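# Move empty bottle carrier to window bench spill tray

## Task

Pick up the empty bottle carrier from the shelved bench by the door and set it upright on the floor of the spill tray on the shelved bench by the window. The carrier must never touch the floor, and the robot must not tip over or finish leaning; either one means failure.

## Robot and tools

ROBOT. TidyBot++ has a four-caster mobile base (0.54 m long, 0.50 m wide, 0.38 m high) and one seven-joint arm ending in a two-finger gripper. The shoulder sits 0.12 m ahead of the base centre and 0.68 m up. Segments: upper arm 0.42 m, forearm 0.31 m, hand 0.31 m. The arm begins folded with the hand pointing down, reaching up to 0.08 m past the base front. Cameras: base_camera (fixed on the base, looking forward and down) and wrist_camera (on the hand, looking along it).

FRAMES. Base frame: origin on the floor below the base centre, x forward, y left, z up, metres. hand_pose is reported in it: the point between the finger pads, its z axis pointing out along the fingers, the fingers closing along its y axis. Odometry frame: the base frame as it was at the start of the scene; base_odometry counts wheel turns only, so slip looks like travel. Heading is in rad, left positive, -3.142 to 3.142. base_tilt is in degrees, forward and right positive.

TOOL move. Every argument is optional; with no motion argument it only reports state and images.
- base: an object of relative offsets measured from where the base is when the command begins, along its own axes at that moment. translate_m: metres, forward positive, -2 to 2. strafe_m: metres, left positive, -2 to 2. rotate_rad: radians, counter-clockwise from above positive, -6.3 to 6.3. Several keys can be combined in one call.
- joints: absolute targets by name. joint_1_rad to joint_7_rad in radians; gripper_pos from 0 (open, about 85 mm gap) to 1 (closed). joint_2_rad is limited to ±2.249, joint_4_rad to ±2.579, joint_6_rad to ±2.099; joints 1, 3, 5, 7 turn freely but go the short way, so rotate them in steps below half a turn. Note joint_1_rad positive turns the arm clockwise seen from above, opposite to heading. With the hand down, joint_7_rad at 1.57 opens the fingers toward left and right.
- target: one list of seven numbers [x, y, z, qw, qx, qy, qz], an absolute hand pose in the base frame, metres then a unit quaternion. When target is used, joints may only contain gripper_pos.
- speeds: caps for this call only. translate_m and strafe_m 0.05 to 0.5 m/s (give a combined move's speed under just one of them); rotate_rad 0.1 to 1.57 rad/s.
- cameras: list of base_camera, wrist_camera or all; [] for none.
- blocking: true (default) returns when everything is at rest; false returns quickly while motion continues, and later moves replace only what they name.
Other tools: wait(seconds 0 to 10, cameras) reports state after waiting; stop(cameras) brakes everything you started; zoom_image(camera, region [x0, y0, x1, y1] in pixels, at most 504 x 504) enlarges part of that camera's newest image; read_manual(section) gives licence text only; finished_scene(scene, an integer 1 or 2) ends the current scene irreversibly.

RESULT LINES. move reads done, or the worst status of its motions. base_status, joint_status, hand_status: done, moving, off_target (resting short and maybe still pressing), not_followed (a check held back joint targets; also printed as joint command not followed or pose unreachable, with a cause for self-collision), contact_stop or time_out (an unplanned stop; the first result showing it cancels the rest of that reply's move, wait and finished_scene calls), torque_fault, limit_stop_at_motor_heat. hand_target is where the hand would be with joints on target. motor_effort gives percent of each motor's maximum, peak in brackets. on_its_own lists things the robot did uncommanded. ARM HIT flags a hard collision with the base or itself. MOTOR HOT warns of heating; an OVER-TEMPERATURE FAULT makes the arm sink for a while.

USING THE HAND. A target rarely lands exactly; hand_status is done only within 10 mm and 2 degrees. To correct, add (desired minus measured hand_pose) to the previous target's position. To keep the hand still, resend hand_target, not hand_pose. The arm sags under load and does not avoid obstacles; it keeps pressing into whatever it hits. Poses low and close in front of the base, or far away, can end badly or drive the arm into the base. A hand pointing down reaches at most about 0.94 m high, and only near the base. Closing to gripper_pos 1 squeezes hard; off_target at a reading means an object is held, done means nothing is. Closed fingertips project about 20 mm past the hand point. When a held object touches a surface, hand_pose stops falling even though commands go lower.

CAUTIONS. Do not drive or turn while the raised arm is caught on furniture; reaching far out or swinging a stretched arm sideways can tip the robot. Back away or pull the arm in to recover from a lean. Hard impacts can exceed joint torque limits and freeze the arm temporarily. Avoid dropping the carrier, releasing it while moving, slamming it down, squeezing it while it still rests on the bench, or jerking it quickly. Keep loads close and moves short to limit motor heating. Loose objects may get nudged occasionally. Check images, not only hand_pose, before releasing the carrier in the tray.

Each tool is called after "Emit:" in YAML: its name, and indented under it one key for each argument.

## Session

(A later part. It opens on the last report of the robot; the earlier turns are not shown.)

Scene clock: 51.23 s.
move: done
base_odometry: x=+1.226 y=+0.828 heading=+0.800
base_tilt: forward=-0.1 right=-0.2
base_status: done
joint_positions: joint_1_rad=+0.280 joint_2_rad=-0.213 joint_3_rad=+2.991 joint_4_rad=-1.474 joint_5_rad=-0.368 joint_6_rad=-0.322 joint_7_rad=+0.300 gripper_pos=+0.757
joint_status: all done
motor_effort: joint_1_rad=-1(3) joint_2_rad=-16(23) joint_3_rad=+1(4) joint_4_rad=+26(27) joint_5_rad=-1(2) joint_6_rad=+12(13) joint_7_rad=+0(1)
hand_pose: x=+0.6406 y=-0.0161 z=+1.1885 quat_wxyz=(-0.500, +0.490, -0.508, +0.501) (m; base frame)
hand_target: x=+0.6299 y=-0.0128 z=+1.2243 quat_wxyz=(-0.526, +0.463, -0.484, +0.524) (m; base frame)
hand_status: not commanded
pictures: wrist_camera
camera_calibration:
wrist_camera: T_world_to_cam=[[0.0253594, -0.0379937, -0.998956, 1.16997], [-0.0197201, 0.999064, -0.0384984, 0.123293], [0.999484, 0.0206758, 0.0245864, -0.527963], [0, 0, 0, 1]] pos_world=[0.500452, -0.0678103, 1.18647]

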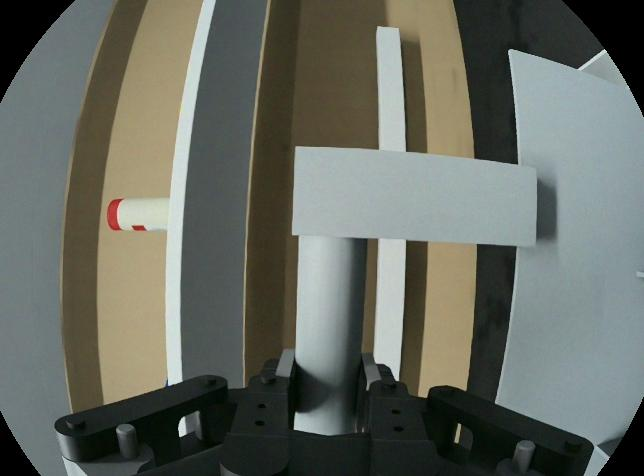

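Emit:
move:
  joints: {"joint_4_rad":-1.53,"joint_6_rad":-0.185}
  cameras: ["wrist_camera"]

Scene clock: 52.40 s.
move: done
base_odometry: x=+1.226 y=+0.828 heading=+0.800
base_tilt: forward=+0.0 right=-0.2
base_status: not commanded
joint_positions: joint_1_rad=+0.280 joint_2_rad=-0.213 joint_3_rad=+2.990 joint_4_rad=-1.522 joint_5_rad=-0.368 joint_6_rad=-0.253 joint_7_rad=+0.304 gripper_pos=+0.757
joint_status: all done
motor_effort: joint_1_rad=+1(3) joint_2_rad=-15(17) joint_3_rad=+1(3) joint_4_rad=+25(26) joint_5_rad=-1(2) joint_6_rad=+11(12) joint_7_rad=-1(2)
hand_pose: x=+0.6445 y=-0.0238 z=+1.1798 quat_wxyz=(-0.500, +0.480, -0.510, +0.510) (m; base frame)
hand_target: x=+0.6352 y=-0.0218 z=+1.2051 quat_wxyz=(-0.520, +0.456, -0.493, +0.527) (m; base frame)
hand_status: not commanded
pictures: wrist_camera
camera_calibration:
wrist_camera: T_world_to_cam=[[0.0428806, -0.0375189, -0.998375, 1.14891], [0.00344753, 0.999294, -0.0374053, 0.114576], [0.999074, -0.00183796, 0.0429797, -0.553419], [0, 0, 0, 1]] pos_world=[0.503245, -0.0724069, 1.17512]

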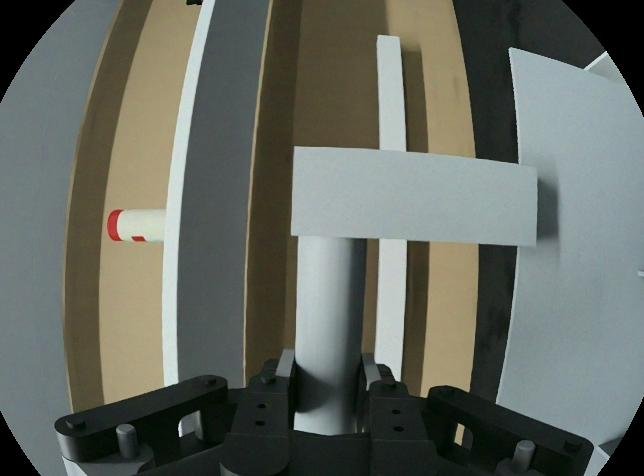

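Emit:
move:
  cameras: ["wrist_camera"]

Scene clock: 52.87 s.
base_odometry: x=+1.226 y=+0.828 heading=+0.800
base_tilt: forward=+0.0 right=-0.2
base_status: not commanded
joint_positions: joint_1_rad=+0.280 joint_2_rad=-0.213 joint_3_rad=+2.990 joint_4_rad=-1.522 joint_5_rad=-0.368 joint_6_rad=-0.253 joint_7_rad=+0.304 gripper_pos=+0.757
joint_status: all done
motor_effort: joint_1_rad=+0(3) joint_2_rad=-15(17) joint_3_rad=+1(3) joint_4_rad=+24(26) joint_5_rad=-1(2) joint_6_rad=+11(12) joint_7_rad=-1(2)
hand_pose: x=+0.6445 y=-0.0238 z=+1.1798 quat_wxyz=(-0.500, +0.480, -0.510, +0.510) (m; base frame)
hand_target: x=+0.6352 y=-0.0218 z=+1.2051 quat_wxyz=(-0.520, +0.456, -0.493, +0.527) (m; base frame)
hand_status: not commanded
pictures: wrist_camera
camera_calibration:
wrist_camera: T_world_to_cam=[[0.0428515, -0.0375151, -0.998377, 1.14891], [0.00344738, 0.999294, -0.0374016, 0.114572], [0.999076, -0.00183907, 0.0429506, -0.553387], [0, 0, 0, 1]] pos_world=[0.503247, -0.0724076, 1.1751]

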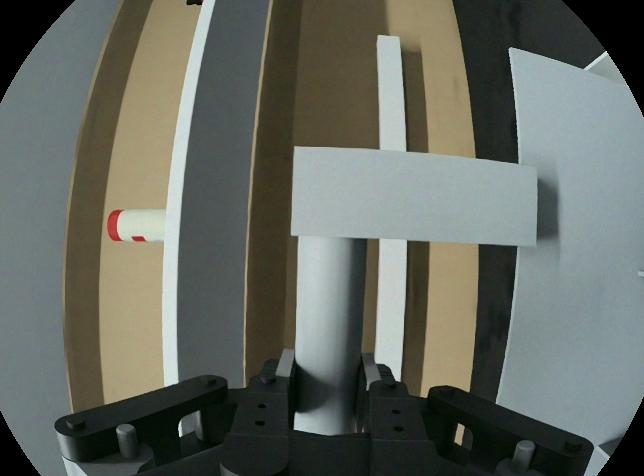

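Emit:
move:
  joints: {"joint_4_rad": -1.55, "joint_6_rad": -0.175}
  cameras: ["wrist_camera"]

Scene clock: 53.53 s.
move: done
base_odometry: x=+1.226 y=+0.828 heading=+0.800
base_tilt: forward=-0.1 right=-0.2
base_status: not commanded
joint_positions: joint_1_rad=+0.279 joint_2_rad=-0.214 joint_3_rad=+2.989 joint_4_rad=-1.531 joint_5_rad=-0.368 joint_6_rad=-0.234 joint_7_rad=+0.304 gripper_pos=+0.757
joint_status: all done
motor_effort: joint_1_rad=+2(2) joint_2_rad=-13(15) joint_3_rad=+2(3) joint_4_rad=+22(23) joint_5_rad=-1(2) joint_6_rad=+9(11) joint_7_rad=-1(1)
hand_pose: x=+0.6444 y=-0.0251 z=+1.1801 quat_wxyz=(-0.501, +0.476, -0.509, +0.514) (m; base frame)
hand_target: x=+0.6370 y=-0.0237 z=+1.1957 quat_wxyz=(-0.517, +0.457, -0.497, +0.526) (m; base frame)
hand_status: not commanded
pictures: wrist_camera
camera_calibration:
wrist_camera: T_world_to_cam=[[0.0521835, -0.0375835, -0.99793, 1.14264], [0.00889732, 0.999269, -0.0371687, 0.112069], [0.998598, -0.00693931, 0.0524798, -0.564433], [0, 0, 0, 1]] pos_world=[0.503017, -0.0729596, 1.17407]

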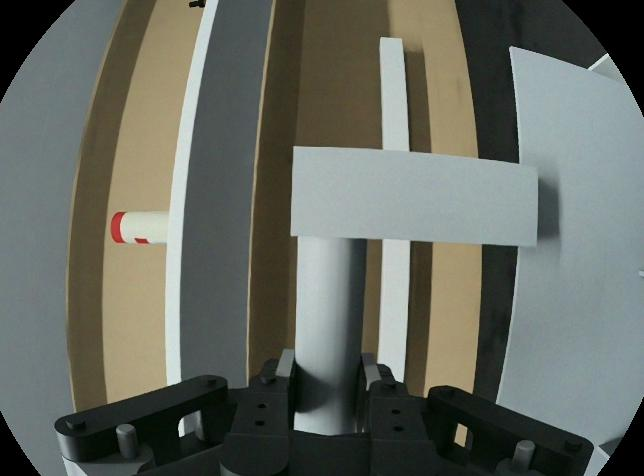

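Emit:
move:
  joints: {"joint_4_rad": -1.58, "joint_6_rad": -0.185}
  cameras: ["wrist_camera"]

Emit:
zoom_image:
  camera: "wrist_camera"
  region: [200, 120, 644, 476]

Scene clock: 54.50 s.
move: done
base_odometry: x=+1.226 y=+0.828 heading=+0.800
base_tilt: forward=-0.1 right=-0.2
base_status: not commanded
joint_positions: joint_1_rad=+0.277 joint_2_rad=-0.223 joint_3_rad=+2.987 joint_4_rad=-1.542 joint_5_rad=-0.368 joint_6_rad=-0.228 joint_7_rad=+0.307 gripper_pos=+0.757
joint_status: all done
motor_effort: joint_1_rad=+2(3) joint_2_rad=-11(13) joint_3_rad=+3(4) joint_4_rad=+18(22) joint_5_rad=-1(2) joint_6_rad=+7(10) joint_7_rad=-2(2)
hand_pose: x=+0.6415 y=-0.0219 z=+1.1793 quat_wxyz=(-0.501, +0.477, -0.506, +0.515) (m; base frame)
hand_target: x=+0.6400 y=-0.0235 z=+1.1744 quat_wxyz=(-0.509, +0.467, -0.508, +0.515) (m; base frame)
hand_status: not commanded
pictures: wrist_camera
camera_calibration:
wrist_camera: T_world_to_cam=[[0.0548703, -0.0417648, -0.99762, 1.13993], [0.00624137, 0.99912, -0.0414843, 0.115663], [0.998474, -0.00395026, 0.0550827, -0.564334], [0, 0, 0, 1]] pos_world=[0.500203, -0.0701821, 1.1731]

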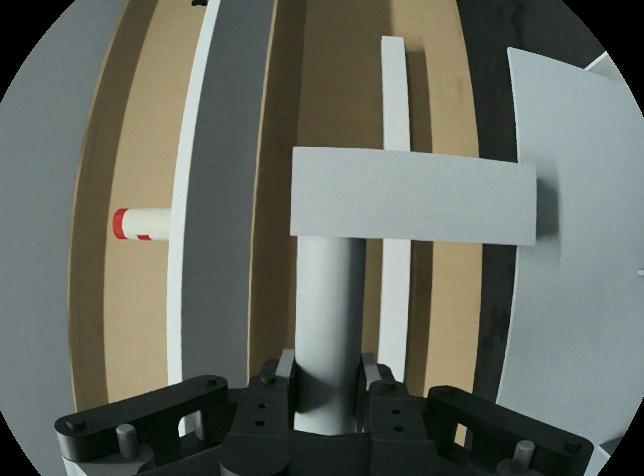

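Scaled by 1.135.

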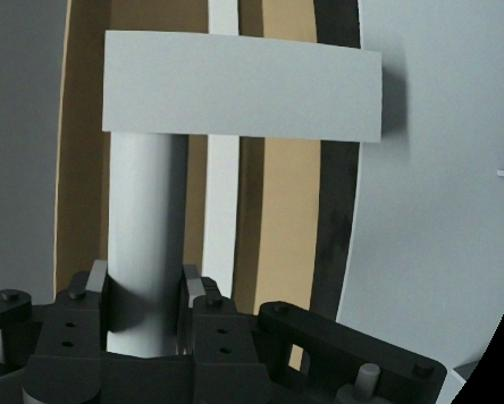

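Emit:
move:
  joints: {"joint_4_rad": -1.59, "joint_6_rad": -0.235}
  cameras: ["wrist_camera"]

Scene clock: 55.27 s.
move: off_target
base_odometry: x=+1.226 y=+0.828 heading=+0.800
base_tilt: forward=+0.0 right=-0.2
base_status: not commanded
joint_positions: joint_1_rad=+0.277 joint_2_rad=-0.225 joint_3_rad=+2.986 joint_4_rad=-1.544 joint_5_rad=-0.368 joint_6_rad=-0.229 joint_7_rad=+0.307 gripper_pos=+0.757
joint_status: joint_4_rad off_target (ended at -1.544, target -1.590); the others done
motor_effort: joint_1_rad=+1(2) joint_2_rad=-10(11) joint_3_rad=+2(4) joint_4_rad=+17(19) joint_5_rad=-1(2) joint_6_rad=+5(6) joint_7_rad=-2(2)
hand_pose: x=+0.6404 y=-0.0212 z=+1.1792 quat_wxyz=(-0.501, +0.478, -0.506, +0.515) (m; base frame)
hand_target: x=+0.6412 y=-0.0180 z=+1.1538 quat_wxyz=(-0.500, +0.485, -0.518, +0.496) (m; base frame)
hand_status: not commanded
pictures: wrist_camera
camera_calibration:
wrist_camera: T_world_to_cam=[[0.0543636, -0.0423385, -0.997623, 1.14022], [0.00530014, 0.999099, -0.0421123, 0.116281], [0.998507, -0.00299816, 0.054539, -0.562644], [0, 0, 0, 1]] pos_world=[0.499201, -0.0695884, 1.17309]

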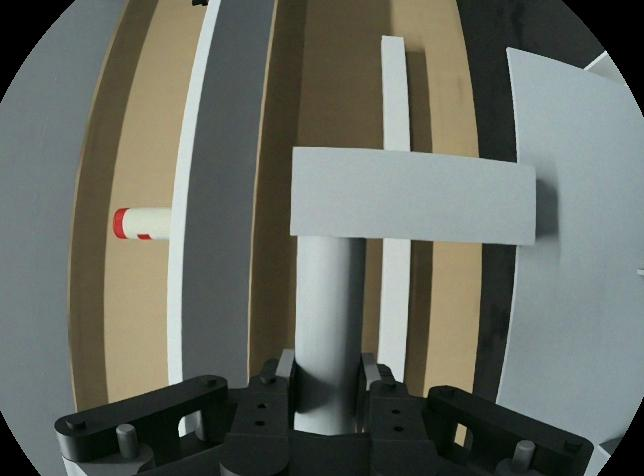

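Emit:
move:
  joints: {"gripper_pos": 0.68}
  cameras: ["wrist_camera"]

Emit:
move:
  joints: {"gripper_pos": 0.3}
  cameras: ["wrist_camera"]

Scene clock: 56.30 s.
move: done
base_odometry: x=+1.226 y=+0.828 heading=+0.800
base_tilt: forward=-0.1 right=-0.2
base_status: not commanded
joint_positions: joint_1_rad=+0.277 joint_2_rad=-0.228 joint_3_rad=+2.986 joint_4_rad=-1.556 joint_5_rad=-0.372 joint_6_rad=-0.229 joint_7_rad=+0.307 gripper_pos=+0.680
joint_status: all done
motor_effort: joint_1_rad=-1(2) joint_2_rad=-9(13) joint_3_rad=+0(2) joint_4_rad=+16(22) joint_5_rad=-1(2) joint_6_rad=+3(9) joint_7_rad=+0(2)
hand_pose: x=+0.6400 y=-0.0210 z=+1.1737 quat_wxyz=(-0.500, +0.479, -0.509, +0.512) (m; base frame)
hand_target: x=+0.6412 y=-0.0180 z=+1.1538 quat_wxyz=(-0.500, +0.485, -0.518, +0.496) (m; base frame)
hand_status: not commanded
pictures: wrist_camera
camera_calibration:
wrist_camera: T_world_to_cam=[[0.0465464, -0.0379666, -0.998194, 1.14053], [0.00467879, 0.999275, -0.0377896, 0.11118], [0.998905, -0.00291138, 0.0466902, -0.553], [0, 0, 0, 1]] pos_world=[0.498787, -0.0694076, 1.16849]

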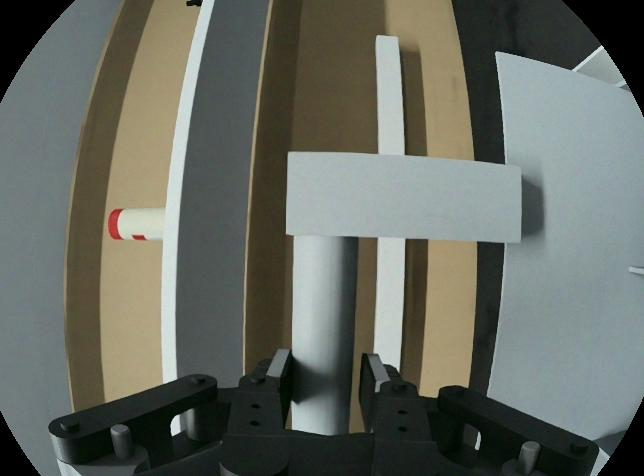

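Scene clock: 57.03 s.
move: done
base_odometry: x=+1.226 y=+0.828 heading=+0.800
base_tilt: forward=+0.0 right=-0.2
base_status: not commanded
joint_positions: joint_1_rad=+0.277 joint_2_rad=-0.228 joint_3_rad=+2.986 joint_4_rad=-1.577 joint_5_rad=-0.372 joint_6_rad=-0.229 joint_7_rad=+0.307 gripper_pos=+0.300
joint_status: all done
motor_effort: joint_1_rad=+0(1) joint_2_rad=-13(14) joint_3_rad=+1(1) joint_4_rad=+22(23) joint_5_rad=-1(1) joint_6_rad=+9(9) joint_7_rad=+0(1)
hand_pose: x=+0.6416 y=-0.0216 z=+1.1609 quat_wxyz=(-0.495, +0.483, -0.515, +0.506) (m; base frame)
hand_target: x=+0.6412 y=-0.0180 z=+1.1538 quat_wxyz=(-0.500, +0.485, -0.518, +0.496) (m; base frame)
hand_status: not commanded
pictures: wrist_camera
camera_calibration:
wrist_camera: T_world_to_cam=[[0.0259167, -0.0353955, -0.999037, 1.14191], [0.00465209, 0.999366, -0.0352864, 0.108447], [0.999653, -0.0037331, 0.026065, -0.53049], [0, 0, 0, 1]] pos_world=[0.500207, -0.0699402, 1.15847]

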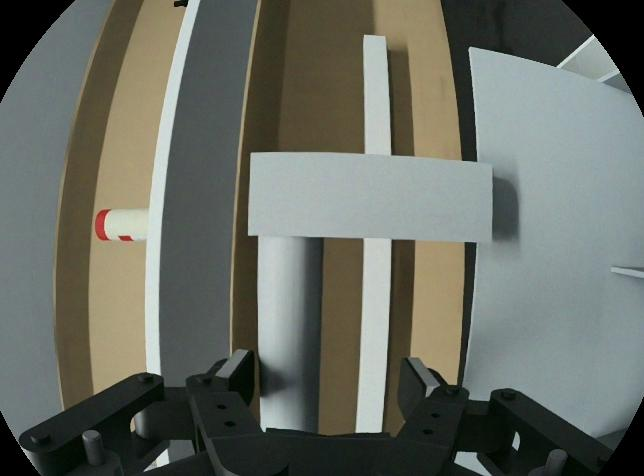

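Emit:
move:
  joints: {"joint_4_rad": -1.555, "joint_6_rad": -0.215}
  cameras: ["wrist_camera"]

Scene clock: 57.83 s.
move: done
base_odometry: x=+1.226 y=+0.828 heading=+0.800
base_tilt: forward=+0.0 right=-0.2
base_status: not commanded
joint_positions: joint_1_rad=+0.277 joint_2_rad=-0.228 joint_3_rad=+2.986 joint_4_rad=-1.559 joint_5_rad=-0.372 joint_6_rad=-0.229 joint_7_rad=+0.307 gripper_pos=+0.300
joint_status: all done
motor_effort: joint_1_rad=+0(1) joint_2_rad=-13(14) joint_3_rad=+1(1) joint_4_rad=+22(23) joint_5_rad=-1(1) joint_6_rad=+9(10) joint_7_rad=+0(1)
hand_pose: x=+0.6403 y=-0.0211 z=+1.1717 quat_wxyz=(-0.499, +0.479, -0.510, +0.511) (m; base frame)
hand_target: x=+0.6384 y=-0.0192 z=+1.1811 quat_wxyz=(-0.511, +0.471, -0.505, +0.512) (m; base frame)
hand_status: not commanded
pictures: wrist_camera
camera_calibration:
wrist_camera: T_world_to_cam=[[0.0433423, -0.0375683, -0.998354, 1.14078], [0.00467125, 0.999289, -0.0374007, 0.110756], [0.999049, -0.00304253, 0.043487, -0.549505], [0, 0, 0, 1]] pos_world=[0.499021, -0.069492, 1.16694]

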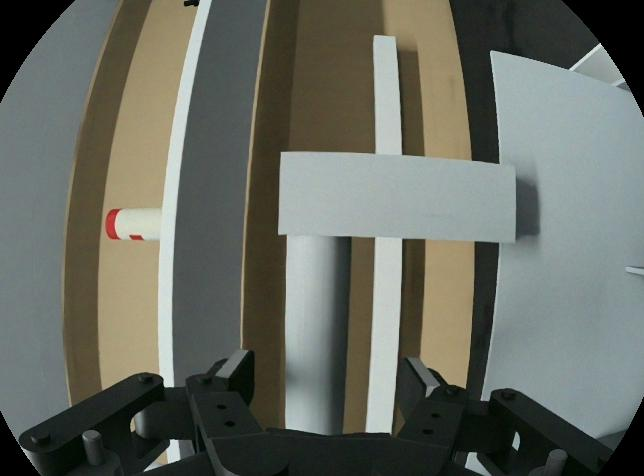

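Centered now. Back out.

Emit:
move:
  base: {"translate_m": -0.12}
  speeds: {"translate_m": 0.2}
  cameras: ["wrist_camera"]

Emit:
move:
  base: {"translate_m": -0.3}
  cameras: ["wrist_camera"]

Scene clock: 59.27 s.
move: done
base_odometry: x=+1.143 y=+0.742 heading=+0.801
base_tilt: forward=-0.1 right=-0.2
base_status: done
joint_positions: joint_1_rad=+0.277 joint_2_rad=-0.231 joint_3_rad=+2.987 joint_4_rad=-1.559 joint_5_rad=-0.372 joint_6_rad=-0.229 joint_7_rad=+0.307 gripper_pos=+0.300
joint_status: not commanded
motor_effort: joint_1_rad=+0(2) joint_2_rad=-13(18) joint_3_rad=+1(2) joint_4_rad=+22(23) joint_5_rad=+0(1) joint_6_rad=+8(9) joint_7_rad=+0(1)
hand_pose: x=+0.6387 y=-0.0208 z=+1.1734 quat_wxyz=(-0.500, +0.479, -0.509, +0.512) (m; base frame)
hand_target: x=+0.6384 y=-0.0192 z=+1.1811 quat_wxyz=(-0.511, +0.471, -0.505, +0.512) (m; base frame)
hand_status: not commanded
pictures: wrist_camera
camera_calibration:
wrist_camera: T_world_to_cam=[[0.0465373, -0.0384336, -0.998177, 1.14028], [0.00499172, 0.999256, -0.0382424, 0.111294], [0.998904, -0.00320292, 0.0466946, -0.551689], [0, 0, 0, 1]] pos_world=[0.497463, -0.0691529, 1.16822]

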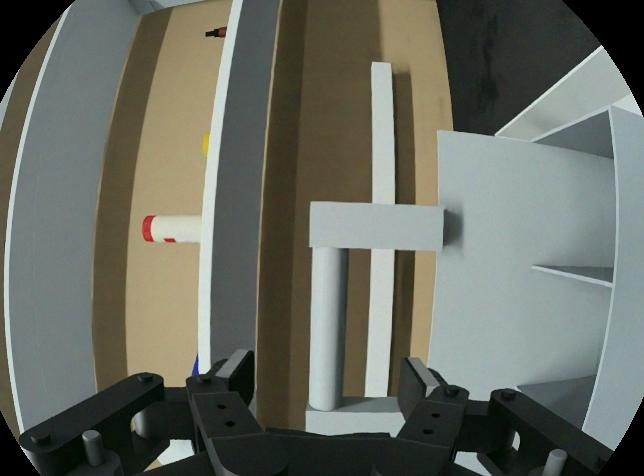

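Scene clock: 60.97 s.
move: done
base_odometry: x=+0.934 y=+0.526 heading=+0.802
base_tilt: forward=-0.1 right=-0.2
base_status: done
joint_positions: joint_1_rad=+0.277 joint_2_rad=-0.239 joint_3_rad=+2.987 joint_4_rad=-1.558 joint_5_rad=-0.372 joint_6_rad=-0.229 joint_7_rad=+0.307 gripper_pos=+0.300
joint_status: not commanded
motor_effort: joint_1_rad=-1(1) joint_2_rad=-12(17) joint_3_rad=+1(2) joint_4_rad=+22(23) joint_5_rad=-1(1) joint_6_rad=+9(9) joint_7_rad=-1(1)
hand_pose: x=+0.6351 y=-0.0198 z=+1.1775 quat_wxyz=(-0.501, +0.477, -0.506, +0.514) (m; base frame)
hand_target: x=+0.6384 y=-0.0192 z=+1.1811 quat_wxyz=(-0.511, +0.471, -0.505, +0.512) (m; base frame)
hand_status: not commanded
pictures: wrist_camera
camera_calibration:
wrist_camera: T_world_to_cam=[[0.0542838, -0.0405499, -0.997702, 1.13907], [0.0052776, 0.999173, -0.0403226, 0.112704], [0.998512, -0.00307661, 0.0544529, -0.557149], [0, 0, 0, 1]] pos_world=[0.493892, -0.0681357, 1.17134]

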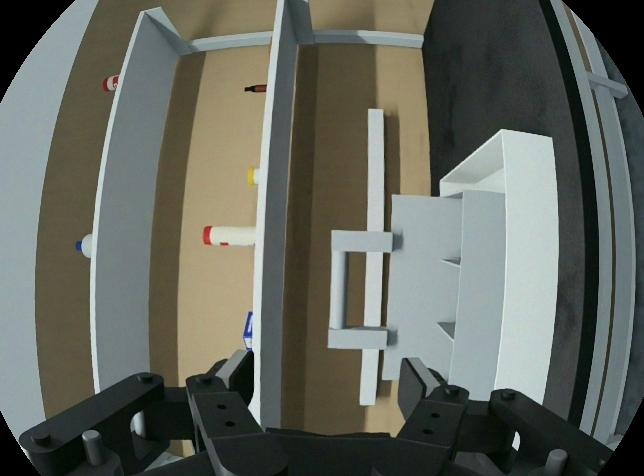

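Emit:
zoom_image:
  camera: "wrist_camera"
  region: [310, 90, 644, 476]

Scaled by 1.306.

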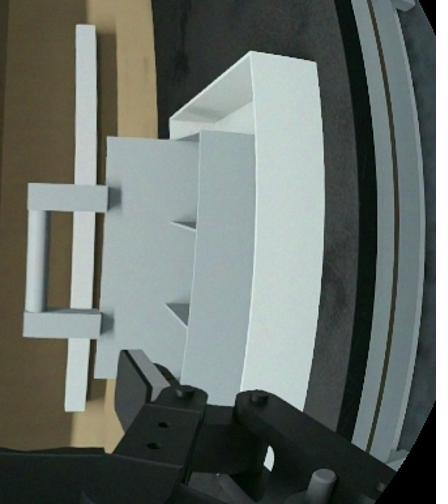

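Emit:
move:
  base: {"translate_m": -0.1, "strafe_m": -0.15}
  cameras: ["wrist_camera"]

Emit:
zoom_image:
  camera: "wrist_camera"
  region: [310, 90, 644, 476]

Scene clock: 62.97 s.
move: done
base_odometry: x=+0.972 y=+0.350 heading=+0.802
base_tilt: forward=-0.1 right=-0.2
base_status: done
joint_positions: joint_1_rad=+0.277 joint_2_rad=-0.239 joint_3_rad=+2.991 joint_4_rad=-1.558 joint_5_rad=-0.372 joint_6_rad=-0.229 joint_7_rad=+0.307 gripper_pos=+0.300
joint_status: not commanded
motor_effort: joint_1_rad=+1(2) joint_2_rad=-13(14) joint_3_rad=+1(4) joint_4_rad=+22(23) joint_5_rad=-1(1) joint_6_rad=+9(10) joint_7_rad=+0(1)
hand_pose: x=+0.6349 y=-0.0225 z=+1.1776 quat_wxyz=(-0.501, +0.476, -0.508, +0.515) (m; base frame)
hand_target: x=+0.6384 y=-0.0192 z=+1.1811 quat_wxyz=(-0.511, +0.471, -0.505, +0.512) (m; base frame)
hand_status: not commanded
pictures: wrist_camera
camera_calibration:
wrist_camera: T_world_to_cam=[[0.0544019, -0.0397612, -0.997727, 1.13909], [0.00956614, 0.999182, -0.0392976, 0.111509], [0.998473, -0.00740654, 0.0547377, -0.557389], [0, 0, 0, 1]] pos_world=[0.493503, -0.0702548, 1.17139]

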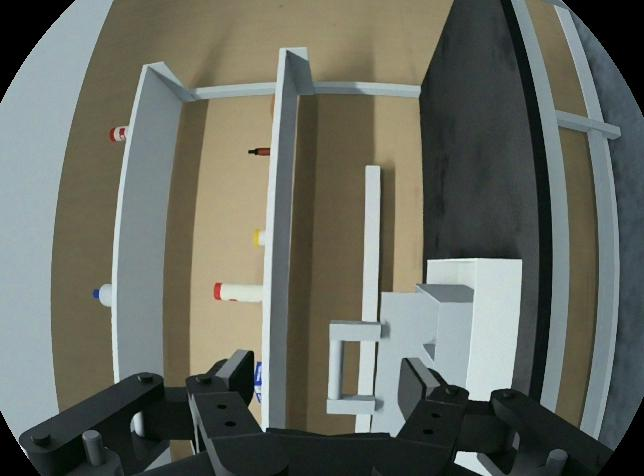

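Scaled by 1.306.

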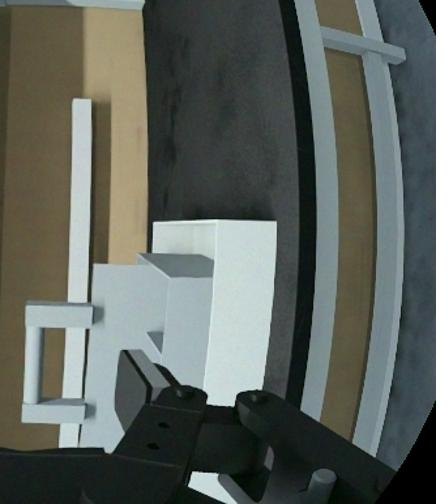

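Emit:
move:
  base: {"strafe_m": 0.32}
  cameras: ["wrist_camera"]

Emit:
zoom_image:
  camera: "wrist_camera"
  region: [310, 90, 644, 476]

Scene clock: 64.90 s.
move: done
base_odometry: x=+0.742 y=+0.572 heading=+0.803
base_tilt: forward=-0.1 right=-0.2
base_status: done
joint_positions: joint_1_rad=+0.276 joint_2_rad=-0.237 joint_3_rad=+2.985 joint_4_rad=-1.558 joint_5_rad=-0.372 joint_6_rad=-0.229 joint_7_rad=+0.307 gripper_pos=+0.300
joint_status: not commanded
motor_effort: joint_1_rad=+1(2) joint_2_rad=-13(16) joint_3_rad=+1(4) joint_4_rad=+22(23) joint_5_rad=-1(1) joint_6_rad=+9(9) joint_7_rad=+0(1)
hand_pose: x=+0.6361 y=-0.0185 z=+1.1765 quat_wxyz=(-0.502, +0.478, -0.506, +0.513) (m; base frame)
hand_target: x=+0.6384 y=-0.0192 z=+1.1811 quat_wxyz=(-0.511, +0.471, -0.505, +0.512) (m; base frame)
hand_status: not commanded
pictures: wrist_camera
camera_calibration:
wrist_camera: T_world_to_cam=[[0.0524133, -0.0401384, -0.997819, 1.13937], [0.00263887, 0.999194, -0.0400551, 0.112806], [0.998622, -0.00053369, 0.0524769, -0.555803], [0, 0, 0, 1]] pos_world=[0.495021, -0.067279, 1.17057]

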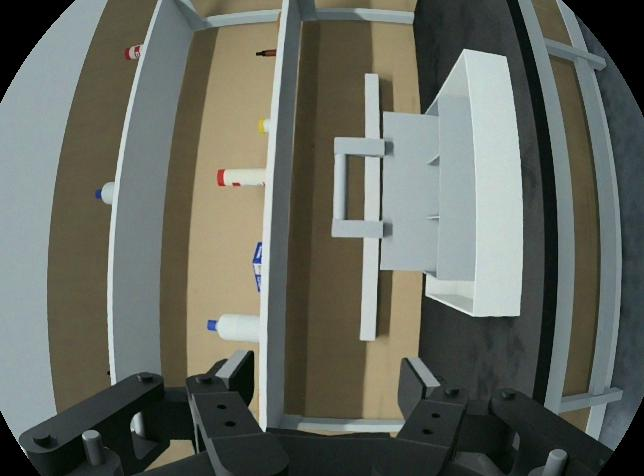

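Scaled by 1.306.

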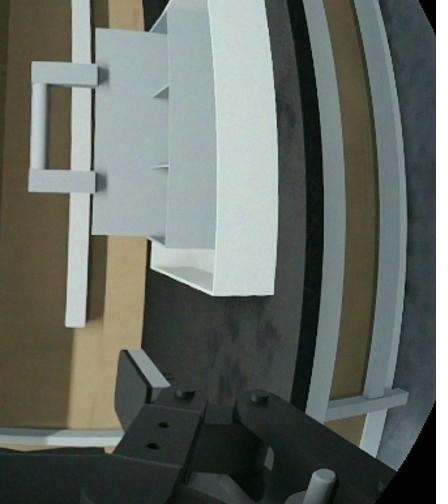

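The carrier stands level inside the tray, with a gap on both sides.

Emit:
finished_scene:
  scene: 2

The scene is finished: the task was done.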